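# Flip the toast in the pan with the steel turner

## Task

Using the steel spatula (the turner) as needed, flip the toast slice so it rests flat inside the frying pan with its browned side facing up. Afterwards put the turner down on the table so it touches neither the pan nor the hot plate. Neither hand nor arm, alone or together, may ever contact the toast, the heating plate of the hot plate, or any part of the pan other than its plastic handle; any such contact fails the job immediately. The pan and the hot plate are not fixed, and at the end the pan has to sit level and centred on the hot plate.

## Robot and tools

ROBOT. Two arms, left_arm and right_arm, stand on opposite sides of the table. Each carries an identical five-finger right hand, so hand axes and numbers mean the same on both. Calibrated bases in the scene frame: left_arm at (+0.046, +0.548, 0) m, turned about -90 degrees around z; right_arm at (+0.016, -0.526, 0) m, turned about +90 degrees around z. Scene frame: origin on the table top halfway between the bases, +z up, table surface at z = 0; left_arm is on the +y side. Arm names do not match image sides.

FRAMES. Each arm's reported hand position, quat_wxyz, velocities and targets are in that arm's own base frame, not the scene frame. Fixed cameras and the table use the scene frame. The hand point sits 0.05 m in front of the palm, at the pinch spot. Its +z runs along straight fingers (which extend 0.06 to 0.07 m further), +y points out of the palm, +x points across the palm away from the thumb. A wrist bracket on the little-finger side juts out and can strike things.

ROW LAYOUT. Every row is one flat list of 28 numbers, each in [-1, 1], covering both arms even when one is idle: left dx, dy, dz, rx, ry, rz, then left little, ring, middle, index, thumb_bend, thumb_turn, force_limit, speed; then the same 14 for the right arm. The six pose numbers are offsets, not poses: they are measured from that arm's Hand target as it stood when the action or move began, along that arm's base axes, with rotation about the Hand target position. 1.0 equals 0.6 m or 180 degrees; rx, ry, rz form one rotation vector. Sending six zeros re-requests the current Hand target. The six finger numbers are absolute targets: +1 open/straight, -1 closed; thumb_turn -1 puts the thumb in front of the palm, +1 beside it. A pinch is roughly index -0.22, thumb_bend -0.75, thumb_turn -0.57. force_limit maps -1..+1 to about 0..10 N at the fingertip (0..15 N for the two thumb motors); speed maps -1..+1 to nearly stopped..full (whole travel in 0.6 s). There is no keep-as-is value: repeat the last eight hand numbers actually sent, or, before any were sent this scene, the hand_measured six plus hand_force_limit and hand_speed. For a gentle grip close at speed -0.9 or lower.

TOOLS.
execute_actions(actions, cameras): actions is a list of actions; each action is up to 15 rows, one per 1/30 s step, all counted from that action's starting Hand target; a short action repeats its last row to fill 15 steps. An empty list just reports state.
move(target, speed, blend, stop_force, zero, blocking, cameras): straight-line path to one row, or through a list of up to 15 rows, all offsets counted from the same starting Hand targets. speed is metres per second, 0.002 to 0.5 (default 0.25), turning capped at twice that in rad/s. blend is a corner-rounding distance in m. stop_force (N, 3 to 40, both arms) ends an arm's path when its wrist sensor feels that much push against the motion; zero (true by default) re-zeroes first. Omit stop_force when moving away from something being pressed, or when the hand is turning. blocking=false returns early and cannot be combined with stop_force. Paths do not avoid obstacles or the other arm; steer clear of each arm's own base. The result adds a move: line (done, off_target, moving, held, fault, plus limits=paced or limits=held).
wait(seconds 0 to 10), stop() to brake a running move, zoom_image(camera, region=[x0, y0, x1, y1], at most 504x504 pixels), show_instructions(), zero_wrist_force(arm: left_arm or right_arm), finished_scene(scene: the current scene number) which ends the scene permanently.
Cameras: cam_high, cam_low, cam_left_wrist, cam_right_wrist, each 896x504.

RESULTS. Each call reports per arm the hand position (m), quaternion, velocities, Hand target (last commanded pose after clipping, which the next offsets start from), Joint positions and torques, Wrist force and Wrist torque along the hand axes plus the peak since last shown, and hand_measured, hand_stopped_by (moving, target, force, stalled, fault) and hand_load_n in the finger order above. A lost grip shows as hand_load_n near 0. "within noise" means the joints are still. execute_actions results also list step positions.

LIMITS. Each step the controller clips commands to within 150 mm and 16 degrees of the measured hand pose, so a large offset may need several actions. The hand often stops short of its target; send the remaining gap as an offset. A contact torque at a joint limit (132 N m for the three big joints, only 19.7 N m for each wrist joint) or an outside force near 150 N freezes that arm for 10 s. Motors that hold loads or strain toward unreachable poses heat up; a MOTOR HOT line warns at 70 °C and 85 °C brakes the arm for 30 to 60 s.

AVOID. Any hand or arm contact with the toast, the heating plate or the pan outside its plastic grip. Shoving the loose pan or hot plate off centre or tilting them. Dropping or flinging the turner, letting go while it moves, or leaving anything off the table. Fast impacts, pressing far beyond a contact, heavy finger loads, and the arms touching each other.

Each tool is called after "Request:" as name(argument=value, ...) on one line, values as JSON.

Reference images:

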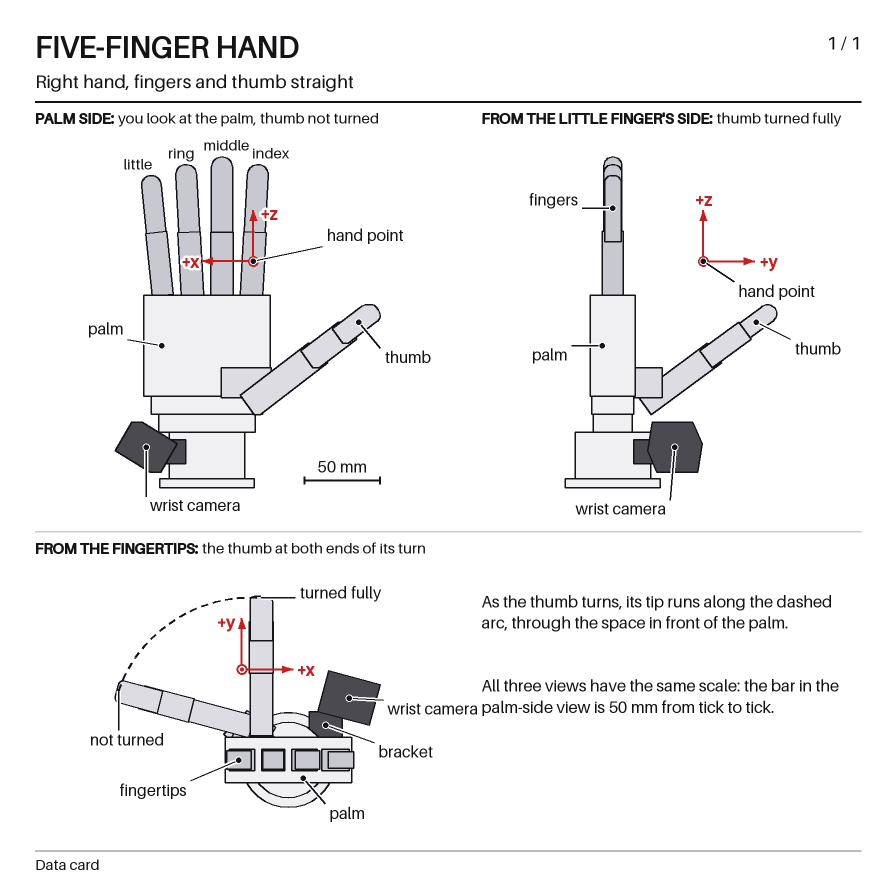

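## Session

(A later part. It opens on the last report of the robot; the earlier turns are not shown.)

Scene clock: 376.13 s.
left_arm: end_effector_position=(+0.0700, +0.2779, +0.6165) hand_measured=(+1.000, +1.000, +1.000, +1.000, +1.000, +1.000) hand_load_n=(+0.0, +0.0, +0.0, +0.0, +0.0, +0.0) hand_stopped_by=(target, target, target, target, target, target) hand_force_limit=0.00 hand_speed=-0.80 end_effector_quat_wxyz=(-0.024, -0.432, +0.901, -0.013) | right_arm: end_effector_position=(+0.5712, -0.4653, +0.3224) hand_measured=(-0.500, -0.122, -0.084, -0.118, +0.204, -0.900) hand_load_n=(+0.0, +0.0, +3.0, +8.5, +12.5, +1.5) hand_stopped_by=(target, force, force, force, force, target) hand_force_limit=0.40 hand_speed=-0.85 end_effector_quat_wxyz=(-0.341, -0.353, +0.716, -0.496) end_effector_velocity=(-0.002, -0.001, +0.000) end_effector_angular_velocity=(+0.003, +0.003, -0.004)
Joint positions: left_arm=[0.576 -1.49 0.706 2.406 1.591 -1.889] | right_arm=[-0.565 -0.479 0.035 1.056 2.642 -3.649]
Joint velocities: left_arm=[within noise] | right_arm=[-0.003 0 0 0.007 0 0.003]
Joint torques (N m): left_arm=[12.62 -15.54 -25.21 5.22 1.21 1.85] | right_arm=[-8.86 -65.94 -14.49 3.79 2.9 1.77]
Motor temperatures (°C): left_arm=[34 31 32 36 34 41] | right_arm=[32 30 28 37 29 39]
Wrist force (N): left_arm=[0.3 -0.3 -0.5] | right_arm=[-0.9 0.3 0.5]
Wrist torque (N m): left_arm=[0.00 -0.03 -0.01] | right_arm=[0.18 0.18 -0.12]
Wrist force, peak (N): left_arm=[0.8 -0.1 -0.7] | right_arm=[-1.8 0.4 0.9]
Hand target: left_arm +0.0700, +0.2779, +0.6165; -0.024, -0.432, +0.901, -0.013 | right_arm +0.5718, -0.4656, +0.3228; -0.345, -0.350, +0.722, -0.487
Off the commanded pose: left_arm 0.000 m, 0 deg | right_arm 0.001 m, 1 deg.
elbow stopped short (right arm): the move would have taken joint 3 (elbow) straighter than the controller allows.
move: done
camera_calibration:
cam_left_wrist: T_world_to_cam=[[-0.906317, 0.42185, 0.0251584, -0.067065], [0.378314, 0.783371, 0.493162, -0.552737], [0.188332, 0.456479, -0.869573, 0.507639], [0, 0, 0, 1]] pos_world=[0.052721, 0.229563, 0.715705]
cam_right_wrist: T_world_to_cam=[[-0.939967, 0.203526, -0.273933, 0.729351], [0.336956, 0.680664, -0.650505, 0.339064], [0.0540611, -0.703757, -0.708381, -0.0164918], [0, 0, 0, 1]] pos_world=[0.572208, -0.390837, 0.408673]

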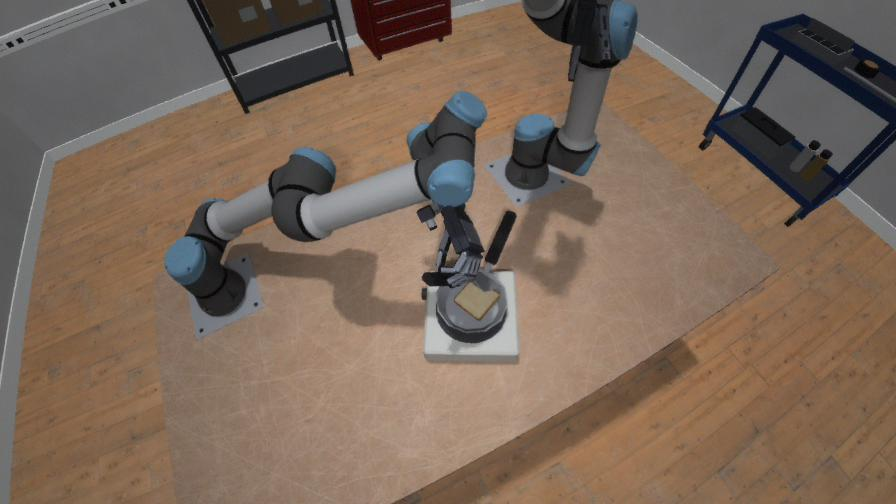

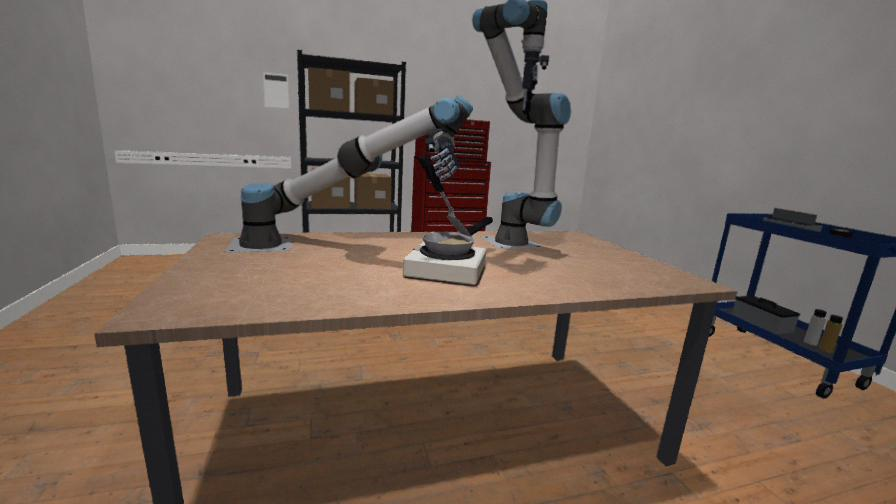

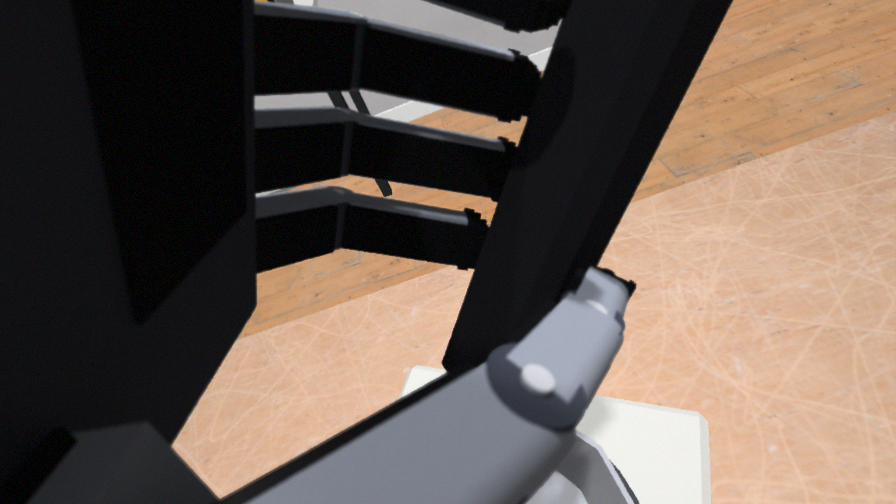

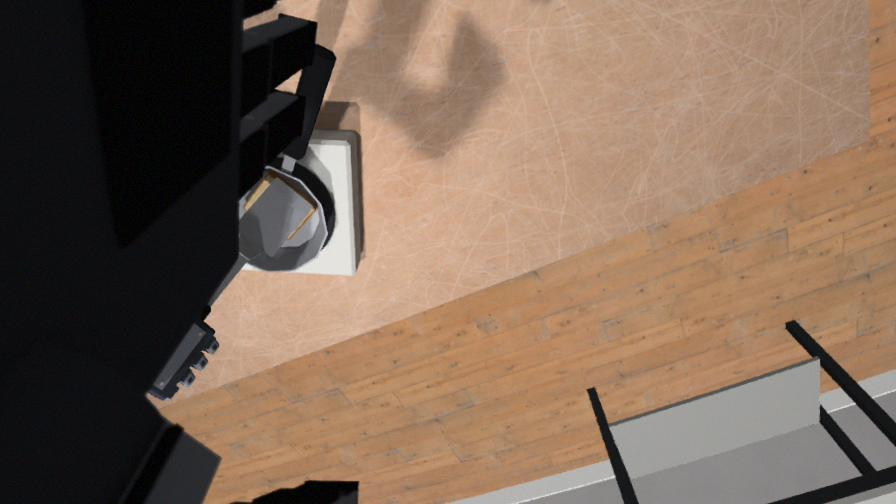

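Request:
move(target=[0,0,0,0,0,0,1,1,1,1,1,1,0,-0.8,0,0,-0.04,0,0,0,-0.5,-0.5,-0.5,-0.5,-0.75,-0.9,0.4,-0.85], speed=0.03, stop_force=4)

Request:
zoom_image(camera="cam_high", region=[445, 265, 505, 325])

Request:
zoom_image(camera="cam_low", region=[420, 215, 480, 265])

Request:
zoom_image(camera="cam_right_wrist", region=[220, 140, 340, 260])

Scene clock: 380.57 s.
left_arm: end_effector_position=(+0.0700, +0.2779, +0.6165) hand_measured=(+1.000, +1.000, +1.000, +1.000, +1.000, +1.000) hand_load_n=(+0.0, +0.0, +0.0, +0.0, +0.0, +0.0) hand_stopped_by=(target, target, target, target, target, target) hand_force_limit=0.00 hand_speed=-0.80 end_effector_quat_wxyz=(-0.024, -0.432, +0.901, -0.013) | right_arm: end_effector_position=(+0.5718, -0.4656, +0.2988) hand_measured=(-0.500, -0.122, -0.084, -0.118, +0.204, -0.900) hand_load_n=(+0.0, +1.0, +2.5, +8.5, +12.5, +2.0) hand_stopped_by=(target, force, force, force, force, target) hand_force_limit=0.40 hand_speed=-0.85 end_effector_quat_wxyz=(-0.345, -0.350, +0.722, -0.487)
Joint positions: left_arm=[0.576 -1.49 0.706 2.406 1.591 -1.889] | right_arm=[-0.565 -0.486 0.115 1.03 2.651 -3.611]
Joint velocities: within noise
Joint torques (N m): left_arm=[12.28 -15.1 -25.53 4.95 1.29 1.71] | right_arm=[-0.48 -72.23 -15.3 -0.85 -0.38 -1.63]
Motor temperatures (°C): left_arm=[34 31 32 36 34 41] | right_arm=[32 30 28 37 29 39]
Wrist force (N): left_arm=[0.5 -0.1 -0.3] | right_arm=[-1.1 0.3 0.9]
Wrist torque (N m): left_arm=[0.01 -0.05 0.02] | right_arm=[0.17 0.19 -0.18]
Wrist force, peak (N): left_arm=[0.6 -0.5 -0.3] | right_arm=[-1.6 0.2 1.2]
Hand target: left_arm +0.0700, +0.2779, +0.6165; -0.024, -0.432, +0.901, -0.013 | right_arm +0.5718, -0.4656, +0.2988; -0.345, -0.350, +0.722, -0.487
Off the commanded pose: left_arm 0.000 m, 0 deg | right_arm 0.000 m, 0 deg.
move: done
camera_calibration:
cam_left_wrist: T_world_to_cam=[[-0.906316, 0.42185, 0.0251584, -0.0670651], [0.378314, 0.783371, 0.493162, -0.552737], [0.188332, 0.456479, -0.869573, 0.507639], [0, 0, 0, 1]] pos_world=[0.052721, 0.229563, 0.715705]
cam_right_wrist: T_world_to_cam=[[-0.937542, 0.224428, -0.265795, 0.729477], [0.345827, 0.684018, -0.642279, 0.317717], [0.0376632, -0.694083, -0.718909, -0.0164121], [0, 0, 0, 1]] pos_world=[0.574659, -0.392431, 0.386156]

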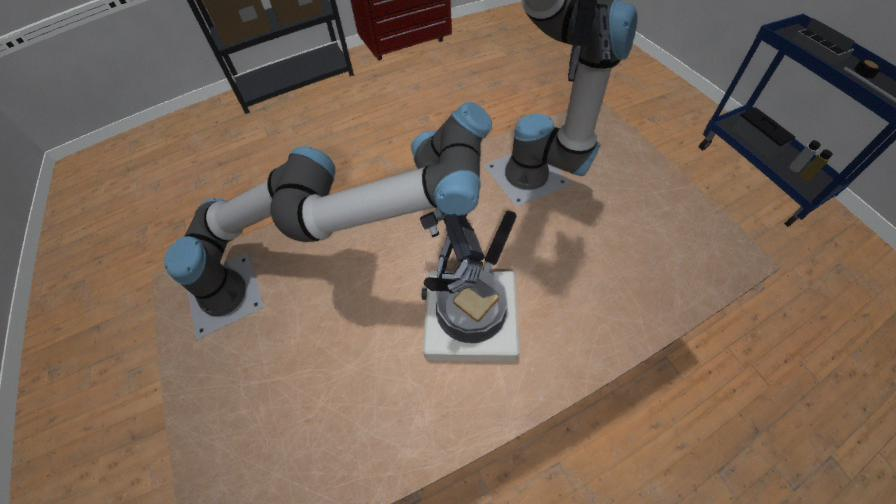

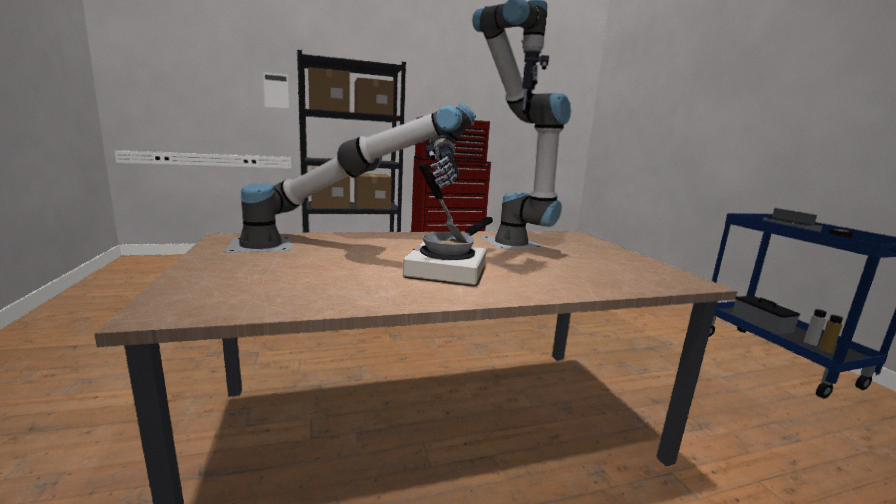

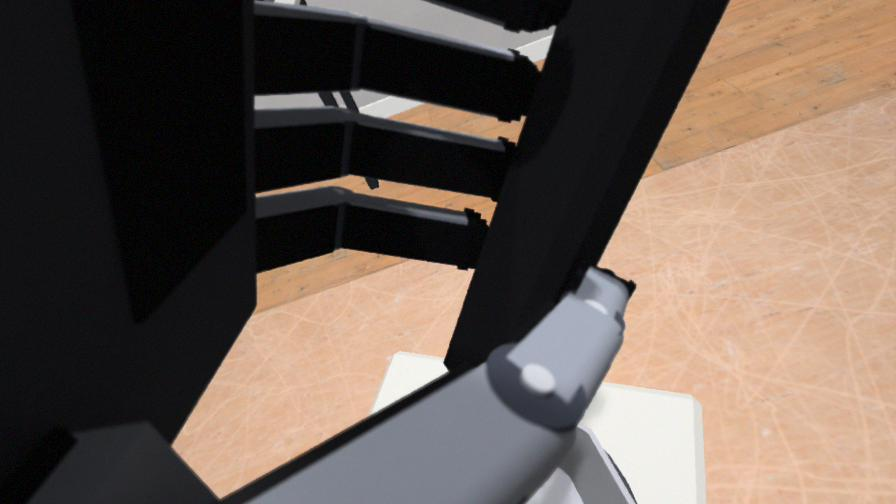

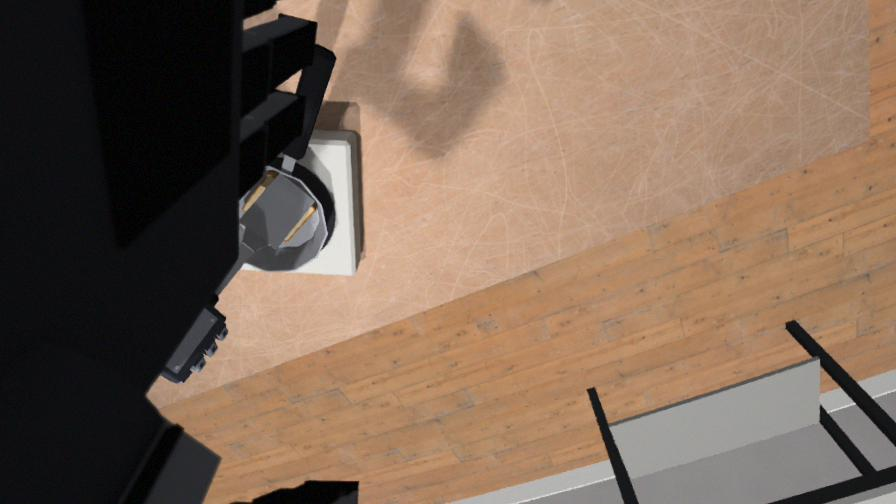

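Scaled by 8.400 from the camera's 896x504 image, which has a finer 1280x720 frame.

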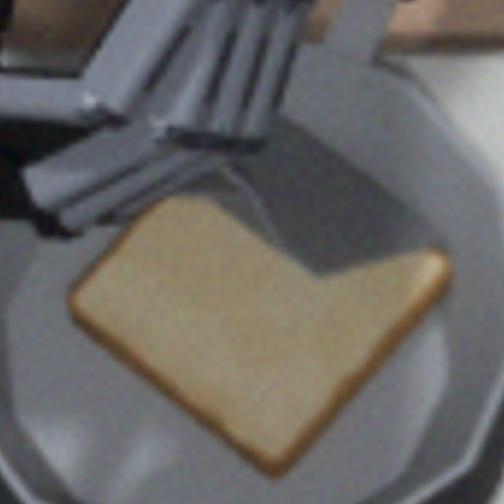

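Scaled by 8.400 from the camera's 896x504 image, which has a finer 1280x720 frame.

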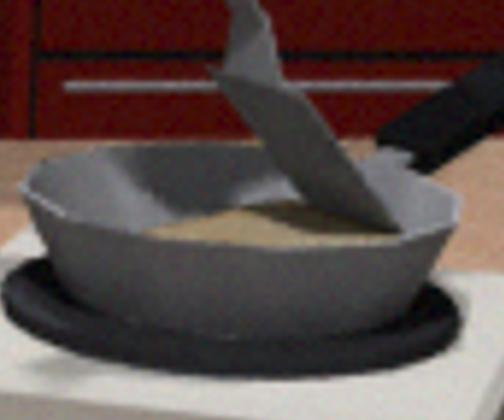

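Scaled by 4.200 from the camera's 896x504 image, which has a finer 1280x720 frame.

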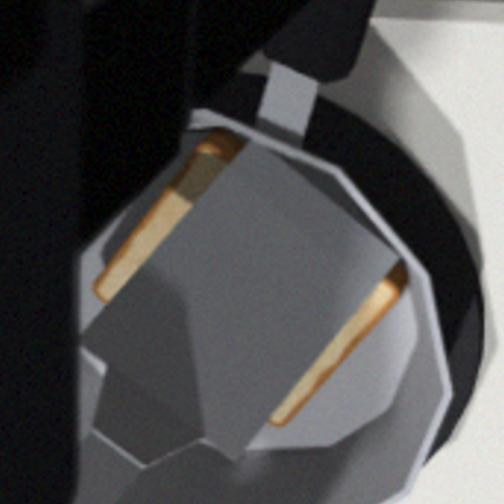

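Request:
move(target=[[0,0,0,0,0,0,1,1,1,1,1,1,0,-0.8,-0.0343,-0.0129,-0.013,0,0,0,-0.5,-0.5,-0.5,-0.5,-0.75,-0.9,0.4,-0.85],[0,0,0,0,0,0,1,1,1,1,1,1,0,-0.8,-0.0468,-0.0177,0.0187,-0.0295,0.078,0,-0.5,-0.5,-0.5,-0.5,-0.75,-0.9,0.4,-0.85]], speed=0.04)

Request:
zoom_image(camera="cam_high", region=[435, 260, 515, 340])

Request:
zoom_image(camera="cam_low", region=[420, 215, 480, 265])

Request:
zoom_image(camera="cam_right_wrist", region=[200, 140, 340, 280])

Scene clock: 387.70 s.
left_arm: end_effector_position=(+0.0700, +0.2779, +0.6165) hand_measured=(+1.000, +1.000, +1.000, +1.000, +1.000, +1.000) hand_load_n=(+0.0, +0.0, +0.0, +0.0, +0.0, +0.0) hand_stopped_by=(target, target, target, target, target, target) hand_force_limit=0.00 hand_speed=-0.80 end_effector_quat_wxyz=(-0.024, -0.432, +0.901, -0.013) | right_arm: end_effector_position=(+0.5438, -0.4762, +0.3100) hand_measured=(-0.500, -0.122, -0.084, -0.118, +0.204, -0.900) hand_load_n=(+0.0, +0.0, +6.0, +6.5, +13.0, +1.0) hand_stopped_by=(target, force, force, force, force, target) hand_force_limit=0.40 hand_speed=-0.85 end_effector_quat_wxyz=(-0.446, -0.391, +0.651, -0.473) end_effector_velocity=(+0.000, +0.000, -0.002) end_effector_angular_velocity=(+0.003, +0.002, +0.000)
Joint positions: left_arm=[0.576 -1.49 0.706 2.406 1.591 -1.889] | right_arm=[-0.567 -0.677 0.534 0.568 2.759 -4.041]
Joint velocities: left_arm=[within noise] | right_arm=[0 0.003 -0.001 0.005 -0.001 0.003]
Joint torques (N m): left_arm=[12.51 -15.47 -25.14 5.05 1.12 1.65] | right_arm=[4.22 -61.97 -26.84 3.24 -0.9 1.85]
Motor temperatures (°C): left_arm=[34 31 32 36 34 41] | right_arm=[32 30 28 37 29 39]
Wrist force (N): left_arm=[0.4 -0.2 -0.2] | right_arm=[-0.5 -0.6 -0.2]
Wrist torque (N m): left_arm=[0.00 -0.05 0.01] | right_arm=[0.15 0.10 -0.07]
Wrist force, peak (N): left_arm=[0.5 -0.4 -0.7] | right_arm=[-1.7 -0.3 0.3]
Hand target: left_arm +0.0700, +0.2779, +0.6165; -0.024, -0.432, +0.901, -0.013 | right_arm +0.5438, -0.4762, +0.3100; -0.446, -0.391, +0.651, -0.473
Off the commanded pose: left_arm 0.000 m, 0 deg | right_arm 0.000 m, 0 deg.
move: done
camera_calibration:
cam_left_wrist: T_world_to_cam=[[-0.906317, 0.42185, 0.0251584, -0.0670651], [0.378314, 0.783371, 0.493162, -0.552737], [0.188332, 0.456479, -0.869573, 0.507639], [0, 0, 0, 1]] pos_world=[0.052721, 0.229563, 0.715705]
cam_right_wrist: T_world_to_cam=[[-0.976464, 0.209749, -0.0502424, 0.655852], [0.172258, 0.618232, -0.766888, 0.443577], [-0.129793, -0.757492, -0.639812, 0.0216975], [0, 0, 0, 1]] pos_world=[0.566822, -0.395362, 0.387008]

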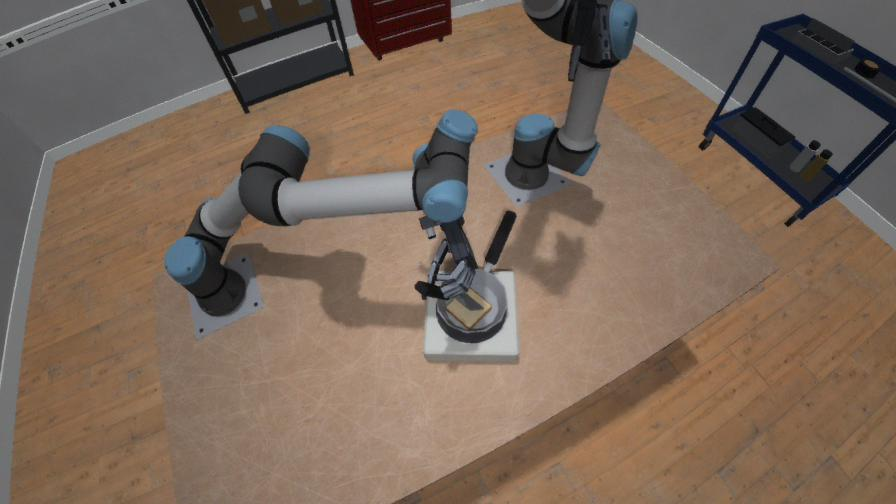

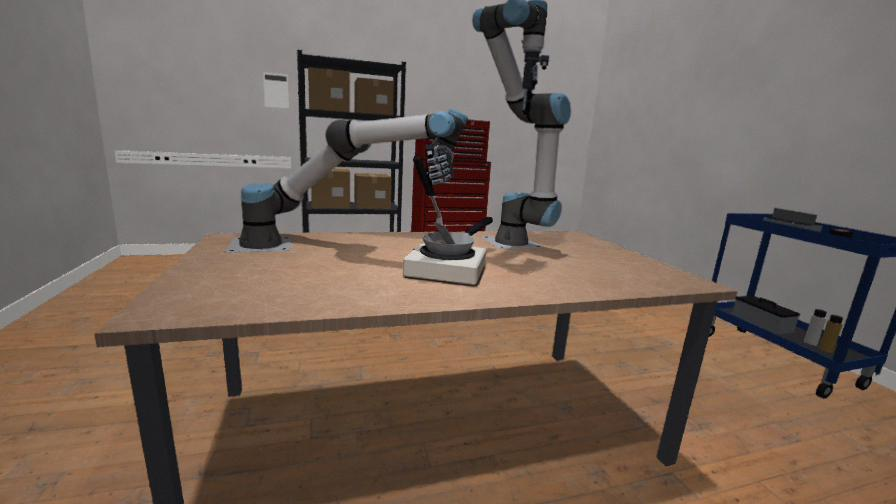

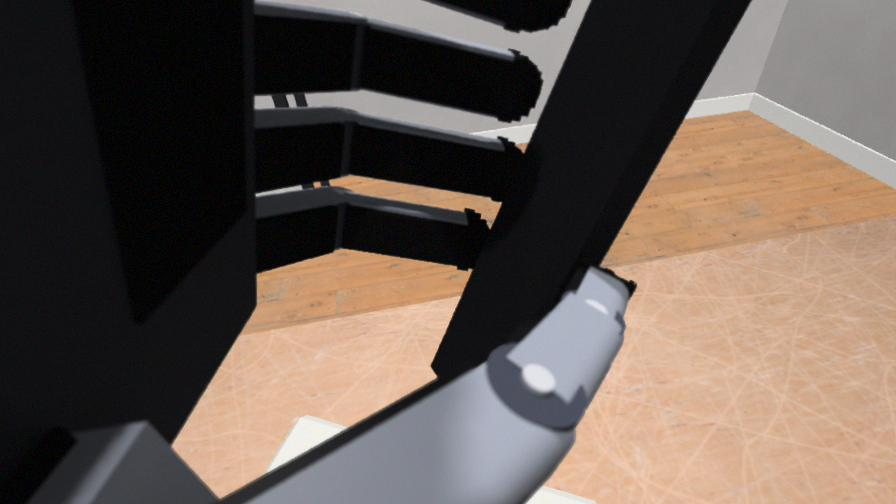

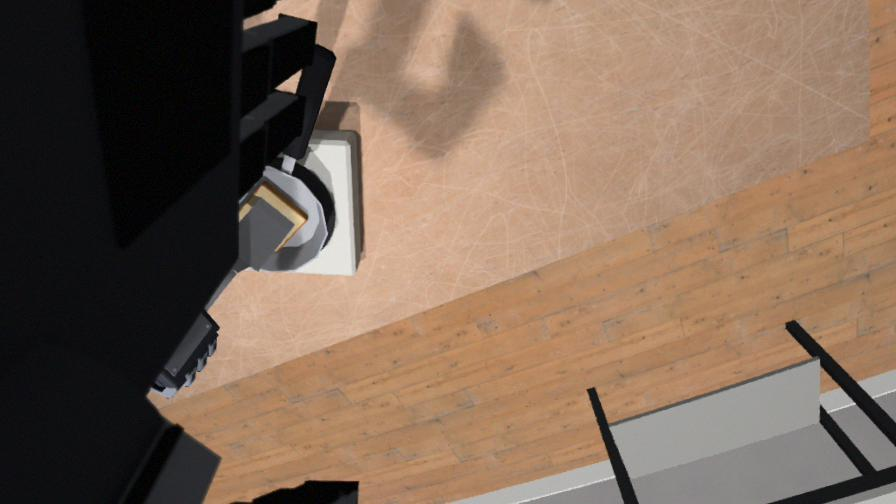

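Scaled by 6.300 from the camera's 896x504 image, which has a finer 1280x720 frame.

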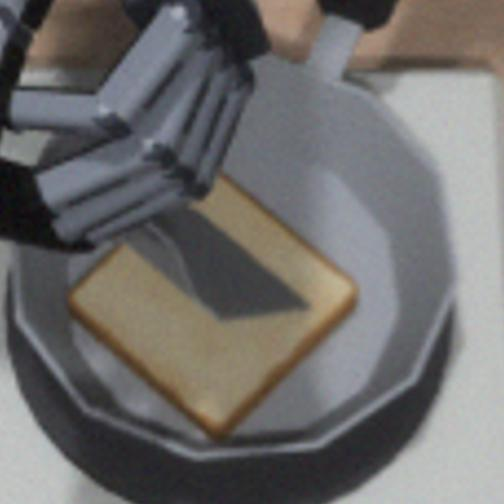

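Scaled by 8.400 from the camera's 896x504 image, which has a finer 1280x720 frame.

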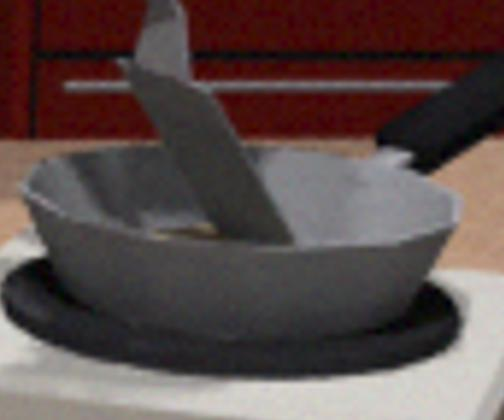

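Scaled by 3.600 from the camera's 896x504 image, which has a finer 1280x720 frame.

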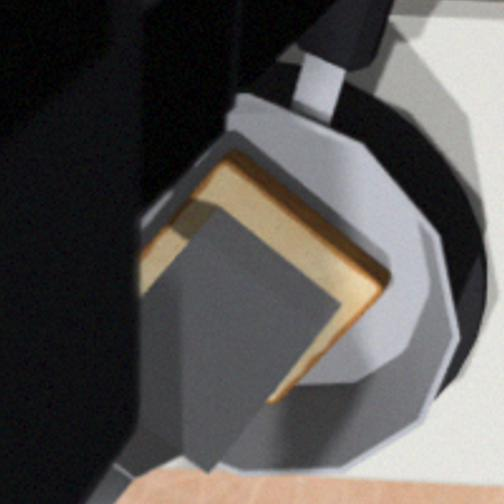

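Request:
move(target=[[0,0,0,0,0,0,1,1,1,1,1,1,0,-0.8,0,0,0.033,0,0,0,-0.5,-0.5,-0.5,-0.5,-0.75,-0.9,0.4,-0.85],[0,0,0,0,0,0,1,1,1,1,1,1,0,-0.8,0.0452,0.0171,0.025,0,0,0,-0.5,-0.5,-0.5,-0.5,-0.75,-0.9,0.4,-0.85]], speed=0.05, cameras=[])

Request:
move(target=[0,0,0,0,0,0,1,1,1,1,1,1,0,-0.8,0,0,-0.058,0,0,0,-0.5,-0.5,-0.5,-0.5,-0.75,-0.9,0.4,-0.85], speed=0.02, stop_force=3)

Request:
zoom_image(camera="cam_high", region=[435, 260, 515, 340])

Request:
zoom_image(camera="cam_low", region=[420, 215, 480, 265])

Request:
zoom_image(camera="cam_right_wrist", region=[200, 140, 340, 280])

Scene clock: 391.23 s.
left_arm: end_effector_position=(+0.0700, +0.2779, +0.6165) hand_measured=(+1.000, +1.000, +1.000, +1.000, +1.000, +1.000) hand_load_n=(+0.0, +0.0, +0.0, +0.0, -0.5, +0.0) hand_stopped_by=(target, target, target, target, target, target) hand_force_limit=0.00 hand_speed=-0.80 end_effector_quat_wxyz=(-0.024, -0.432, +0.901, -0.013) | right_arm: end_effector_position=(+0.5707, -0.4659, +0.3249) hand_measured=(-0.500, -0.122, -0.084, -0.118, +0.204, -0.900) hand_load_n=(+0.0, +0.0, +3.5, +8.0, +12.5, +1.5) hand_stopped_by=(target, force, force, force, force, target) hand_force_limit=0.40 hand_speed=-0.85 end_effector_quat_wxyz=(-0.446, -0.391, +0.651, -0.474)
Joint positions: left_arm=[0.576 -1.49 0.706 2.406 1.591 -1.889] | right_arm=[-0.534 -0.475 0.107 0.824 2.788 -4.006]
Joint velocities: within noise
Joint torques (N m): left_arm=[12.7 -15.95 -25.21 4.83 1.22 1.52] | right_arm=[-8.67 -67.08 -25.39 -0.05 2.29 -1.63]
Motor temperatures (°C): left_arm=[34 31 32 36 34 41] | right_arm=[32 30 28 37 29 39]
Wrist force (N): left_arm=[0.4 -0.1 -0.4] | right_arm=[-1.8 0.1 0.7]
Wrist torque (N m): left_arm=[0.02 -0.05 0.01] | right_arm=[0.15 0.25 -0.20]
Wrist force, peak (N): left_arm=[0.7 -0.1 -0.5] | right_arm=[-2.3 -0.1 0.1]
Hand target: left_arm +0.0700, +0.2779, +0.6165; -0.024, -0.432, +0.901, -0.013 | right_arm +0.5709, -0.4659, +0.3250; -0.446, -0.391, +0.651, -0.473
Off the commanded pose: left_arm 0.000 m, 0 deg | right_arm 0.000 m, 0 deg.
move: done
No camera images: "cameras" was empty.

Scene clock: 392.53 s.
left_arm: end_effector_position=(+0.0700, +0.2779, +0.6165) hand_measured=(+1.000, +1.000, +1.000, +1.000, +1.000, +1.000) hand_load_n=(+0.0, +0.0, +0.0, +0.0, +0.0, +0.0) hand_stopped_by=(target, target, target, target, target, target) hand_force_limit=0.00 hand_speed=-0.80 end_effector_quat_wxyz=(-0.024, -0.432, +0.901, -0.013) | right_arm: end_effector_position=(+0.5708, -0.4659, +0.3175) hand_measured=(-0.500, -0.122, -0.084, -0.118, +0.204, -0.900) hand_load_n=(+0.0, +0.0, +5.5, +7.0, +13.0, +0.0) hand_stopped_by=(target, force, force, force, force, target) hand_force_limit=0.40 hand_speed=-0.85 end_effector_quat_wxyz=(-0.446, -0.391, +0.651, -0.473)
Joint positions: left_arm=[0.576 -1.49 0.706 2.406 1.591 -1.889] | right_arm=[-0.534 -0.498 0.173 0.788 2.789 -4]
Joint velocities: within noise
Joint torques (N m): left_arm=[12.78 -15.82 -25.28 4.89 1.18 1.39] | right_arm=[-7.61 -59.67 -34.84 3.42 0.76 2.42]
Motor temperatures (°C): left_arm=[34 31 32 36 34 41] | right_arm=[32 30 28 37 29 39]
Wrist force (N): left_arm=[0.3 -0.2 -0.6] | right_arm=[-0.8 -0.1 0.4]
Wrist torque (N m): left_arm=[0.01 -0.03 0.00] | right_arm=[0.14 0.17 -0.14]
Wrist force, peak (N): left_arm=[0.4 0.0 -0.6] | right_arm=[-2.0 0.0 0.8]
Hand target: left_arm +0.0700, +0.2779, +0.6165; -0.024, -0.432, +0.901, -0.013 | right_arm +0.5708, -0.4659, +0.3175; -0.446, -0.391, +0.651, -0.473 (not the last commanded pose)
Off the commanded pose: left_arm 0.000 m, 0 deg | right_arm 0.027 m, 0 deg.
move: contact (right_arm)
camera_calibration:
cam_left_wrist: T_world_to_cam=[[-0.906317, 0.42185, 0.0251584, -0.067065], [0.378314, 0.783371, 0.493162, -0.552737], [0.188332, 0.456479, -0.869573, 0.507638], [0, 0, 0, 1]] pos_world=[0.052721, 0.229563, 0.715705]
cam_right_wrist: T_world_to_cam=[[-0.976399, 0.210085, -0.0500999, 0.680564], [0.172412, 0.618483, -0.76665, 0.438249], [-0.130076, -0.757194, -0.640107, 0.0381568], [0, 0, 0, 1]] pos_world=[0.593905, -0.385134, 0.394504]

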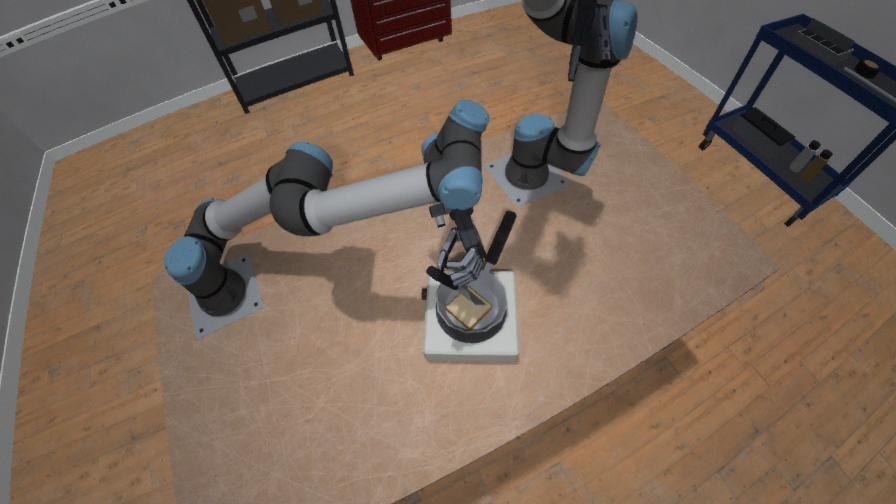

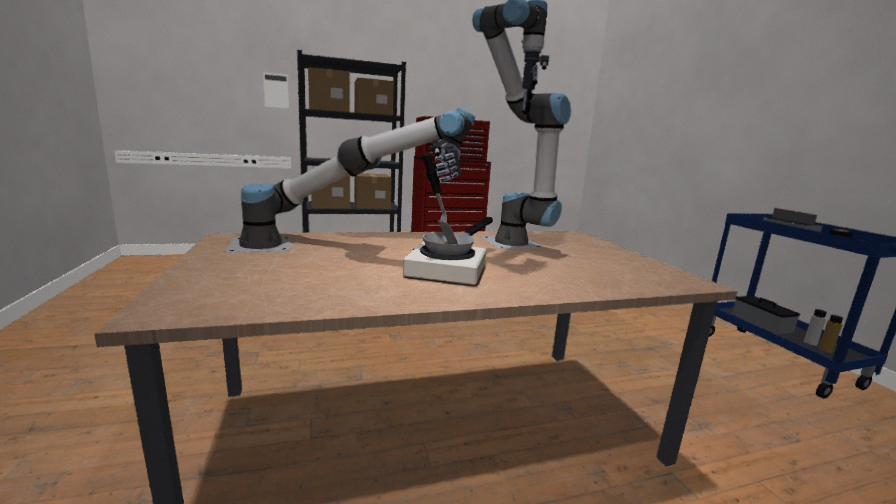

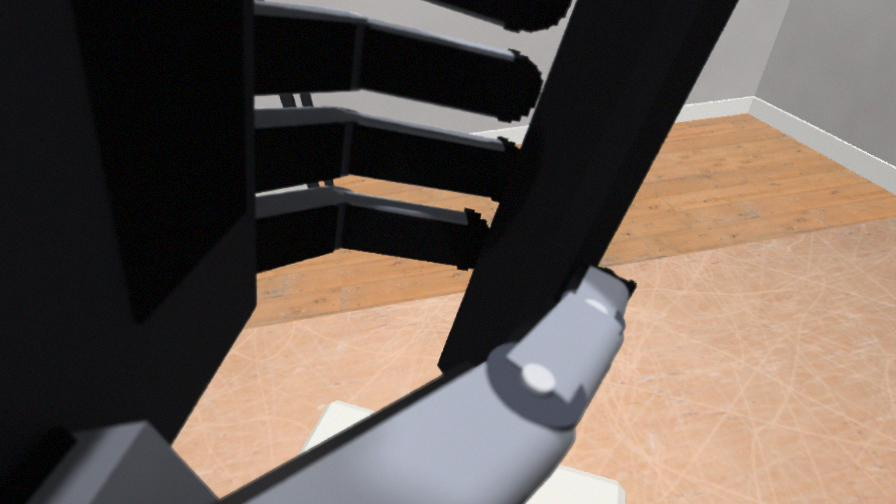

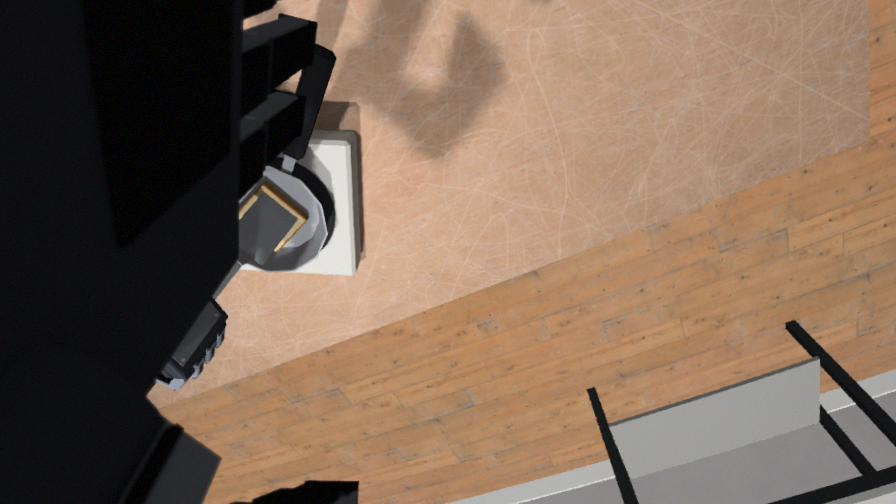

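Scaled by 6.300 from the camera's 896x504 image, which has a finer 1280x720 frame.

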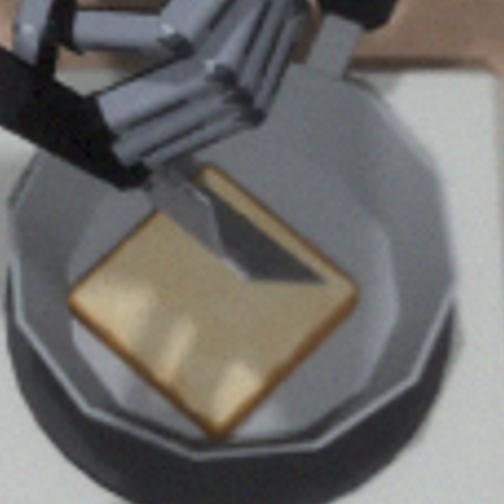

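Scaled by 8.400 from the camera's 896x504 image, which has a finer 1280x720 frame.

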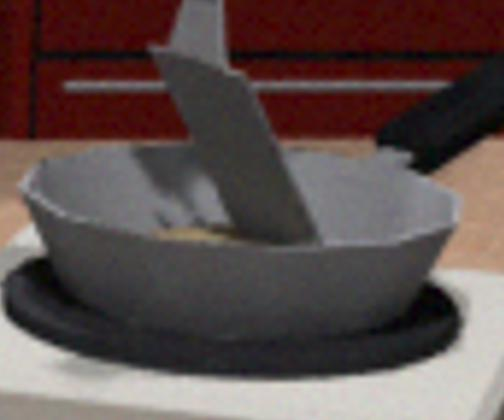

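Scaled by 3.600 from the camera's 896x504 image, which has a finer 1280x720 frame.

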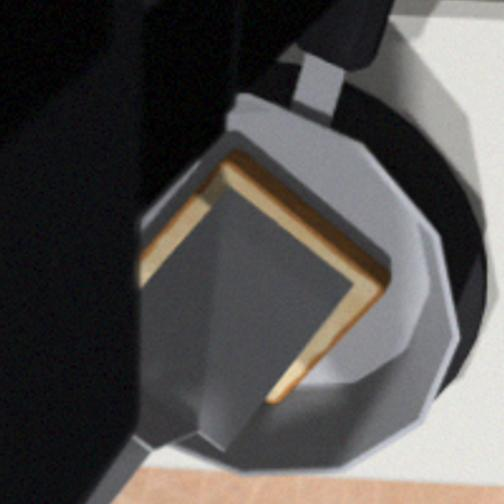

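Request:
move(target=[0,0,0,0,0,0,1,1,1,1,1,1,0,-0.8,0.0218,0.0082,0.012,0,0,0,-0.5,-0.5,-0.5,-0.5,-0.75,-0.9,0.4,-0.85], speed=0.05, cameras=[])

Request:
move(target=[0,0,0,0,0,0,1,1,1,1,1,1,0,-0.8,0,0,-0.05,0,0,0,-0.5,-0.5,-0.5,-0.5,-0.75,-0.9,0.4,-0.85], speed=0.02, stop_force=4)

Request:
zoom_image(camera="cam_high", region=[435, 260, 515, 340])

Request:
zoom_image(camera="cam_low", region=[420, 215, 480, 265])

Request:
zoom_image(camera="cam_right_wrist", region=[200, 140, 340, 280])

Scene clock: 395.50 s.
left_arm: end_effector_position=(+0.0700, +0.2779, +0.6165) hand_measured=(+1.000, +1.000, +1.000, +1.000, +1.000, +1.000) hand_load_n=(+0.0, +0.0, +0.0, +0.0, +0.0, +0.0) hand_stopped_by=(target, target, target, target, target, target) hand_force_limit=0.00 hand_speed=-0.80 end_effector_quat_wxyz=(-0.024, -0.432, +0.901, -0.013) | right_arm: end_effector_position=(+0.5833, -0.4607, +0.3244) hand_measured=(-0.500, -0.122, -0.084, -0.118, +0.204, -0.900) hand_load_n=(+0.0, +0.0, +4.0, +8.5, +12.5, +1.5) hand_stopped_by=(target, force, force, force, force, target) hand_force_limit=0.40 hand_speed=-0.85 end_effector_quat_wxyz=(-0.445, -0.393, +0.644, -0.483)
Joint positions: left_arm=[0.576 -1.49 0.706 2.406 1.591 -1.889] | right_arm=[-0.518 -0.437 0.035 0.817 2.794 -4.041]
Joint velocities: within noise
Joint torques (N m): left_arm=[11.44 -16.15 -25.86 4.85 1.21 1.5] | right_arm=[-7.84 -60.95 -35.68 3.15 2.58 1.74]
Motor temperatures (°C): left_arm=[34 31 32 36 34 41] | right_arm=[32 30 28 37 29 39]
Wrist force (N): left_arm=[0.2 -0.1 -0.3] | right_arm=[-1.3 0.5 0.0]
Wrist torque (N m): left_arm=[0.02 -0.03 0.00] | right_arm=[0.23 0.17 -0.14]
Wrist force, peak (N): left_arm=[0.5 -0.2 -0.7] | right_arm=[-1.9 0.3 0.3]
Hand target: left_arm +0.0700, +0.2779, +0.6165; -0.024, -0.432, +0.901, -0.013 | right_arm +0.5839, -0.4610, +0.3247; -0.446, -0.391, +0.651, -0.473
Off the commanded pose: left_arm 0.000 m, 0 deg | right_arm 0.001 m, 1 deg.
elbow stopped short (right arm): the move would have taken joint 3 (elbow) straighter than the controller allows.
move: done
No camera images: "cameras" was empty.

Scene clock: 397.60 s.
left_arm: end_effector_position=(+0.0700, +0.2779, +0.6165) hand_measured=(+1.000, +1.000, +1.000, +1.000, +1.000, +1.000) hand_load_n=(+0.0, +0.0, +0.0, +0.0, +0.0, +0.0) hand_stopped_by=(target, target, target, target, target, target) hand_force_limit=0.00 hand_speed=-0.80 end_effector_quat_wxyz=(-0.024, -0.432, +0.901, -0.013) | right_arm: end_effector_position=(+0.5837, -0.4610, +0.3024) hand_measured=(-0.500, -0.122, -0.084, -0.118, +0.204, -0.900) hand_load_n=(+0.0, +0.0, +5.5, +7.0, +12.5, -0.5) hand_stopped_by=(target, force, force, force, force, target) hand_force_limit=0.40 hand_speed=-0.85 end_effector_quat_wxyz=(-0.446, -0.391, +0.650, -0.475)
Joint positions: left_arm=[0.576 -1.49 0.706 2.406 1.591 -1.889] | right_arm=[-0.519 -0.424 0.068 0.822 2.801 -3.995]
Joint velocities: within noise
Joint torques (N m): left_arm=[11.24 -15.82 -24.96 4.97 1.29 1.2] | right_arm=[1.94 -65.05 -35.12 0.56 -0.64 1.89]
Motor temperatures (°C): left_arm=[34 31 32 36 34 41] | right_arm=[32 30 28 37 29 39]
Wrist force (N): left_arm=[0.0 0.1 -0.4] | right_arm=[-0.9 0.1 0.1]
Wrist torque (N m): left_arm=[0.04 0.01 -0.01] | right_arm=[0.19 0.09 -0.11]
Wrist force, peak (N): left_arm=[0.5 -0.2 -0.6] | right_arm=[3.8 -0.1 1.3]
Hand target: left_arm +0.0700, +0.2779, +0.6165; -0.024, -0.432, +0.901, -0.013 | right_arm +0.5837, -0.4609, +0.3024; -0.446, -0.391, +0.650, -0.475 (not the last commanded pose)
Off the commanded pose: left_arm 0.000 m, 0 deg | right_arm 0.008 m, 0 deg.
move: contact (right_arm)
camera_calibration:
cam_left_wrist: T_world_to_cam=[[-0.906317, 0.42185, 0.0251582, -0.067065], [0.378314, 0.783371, 0.493162, -0.552737], [0.188332, 0.456479, -0.869573, 0.507639], [0, 0, 0, 1]] pos_world=[0.052721, 0.229563, 0.715705]
cam_right_wrist: T_world_to_cam=[[-0.977308, 0.205555, -0.0511526, 0.690134], [0.16981, 0.61592, -0.76929, 0.422557], [-0.126626, -0.760519, -0.636849, 0.029399], [0, 0, 0, 1]] pos_world=[0.606441, -0.379763, 0.379094]

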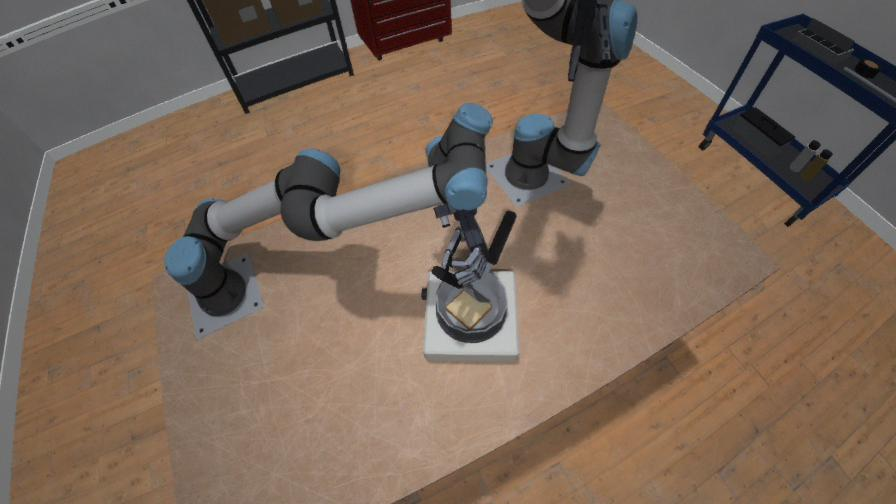

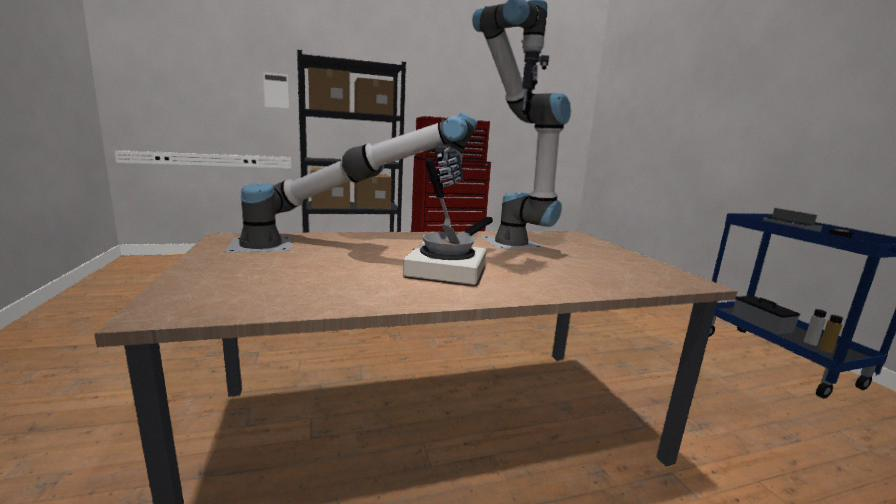

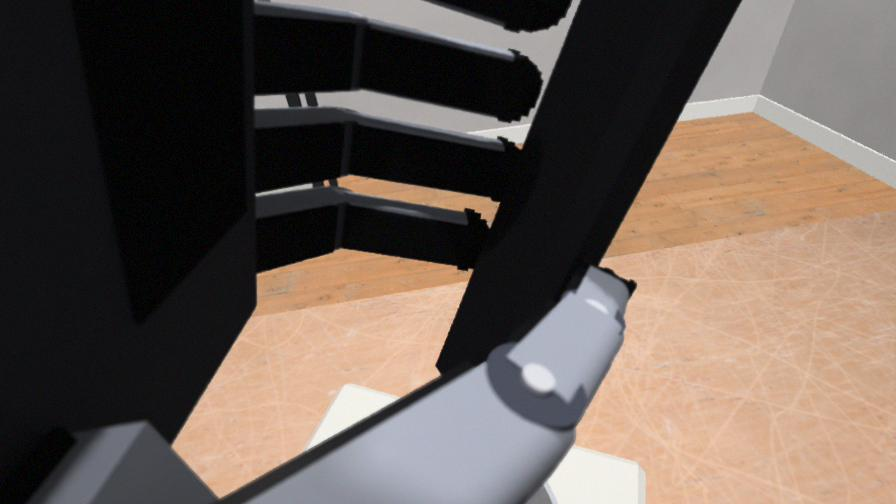

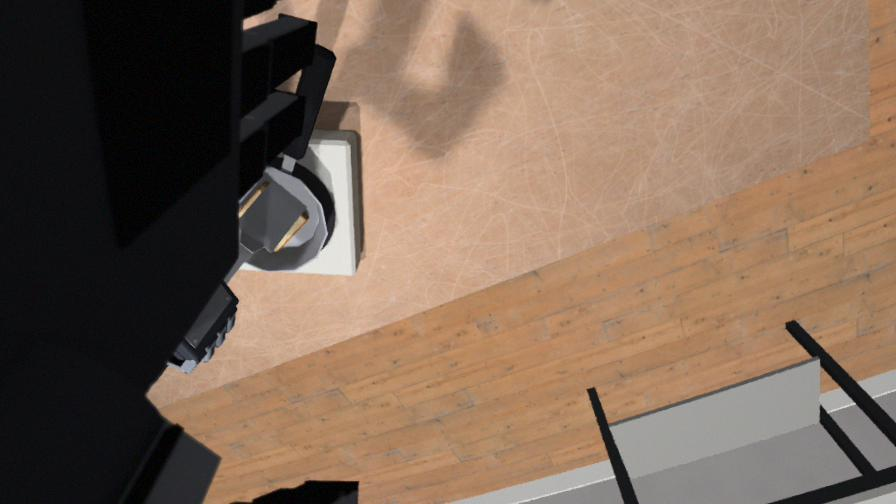

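Scaled by 6.300 from the camera's 896x504 image, which has a finer 1280x720 frame.

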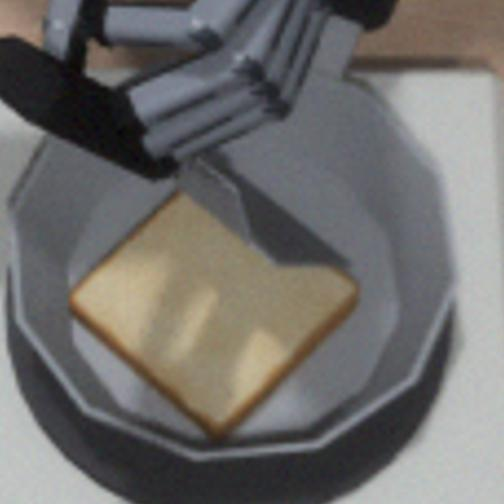

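Scaled by 8.400 from the camera's 896x504 image, which has a finer 1280x720 frame.

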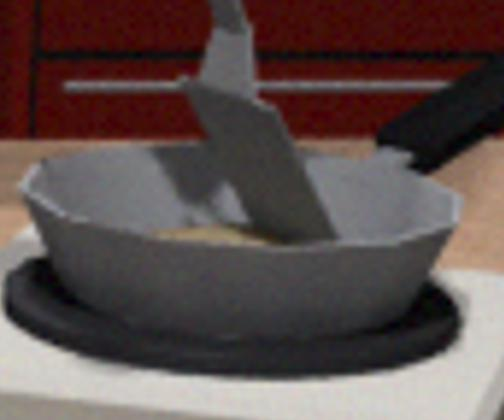

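Scaled by 3.600 from the camera's 896x504 image, which has a finer 1280x720 frame.

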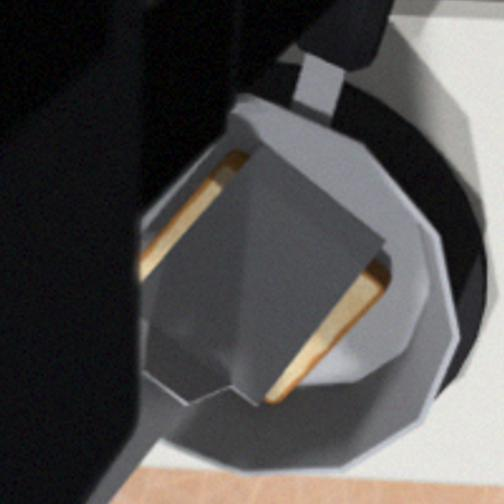

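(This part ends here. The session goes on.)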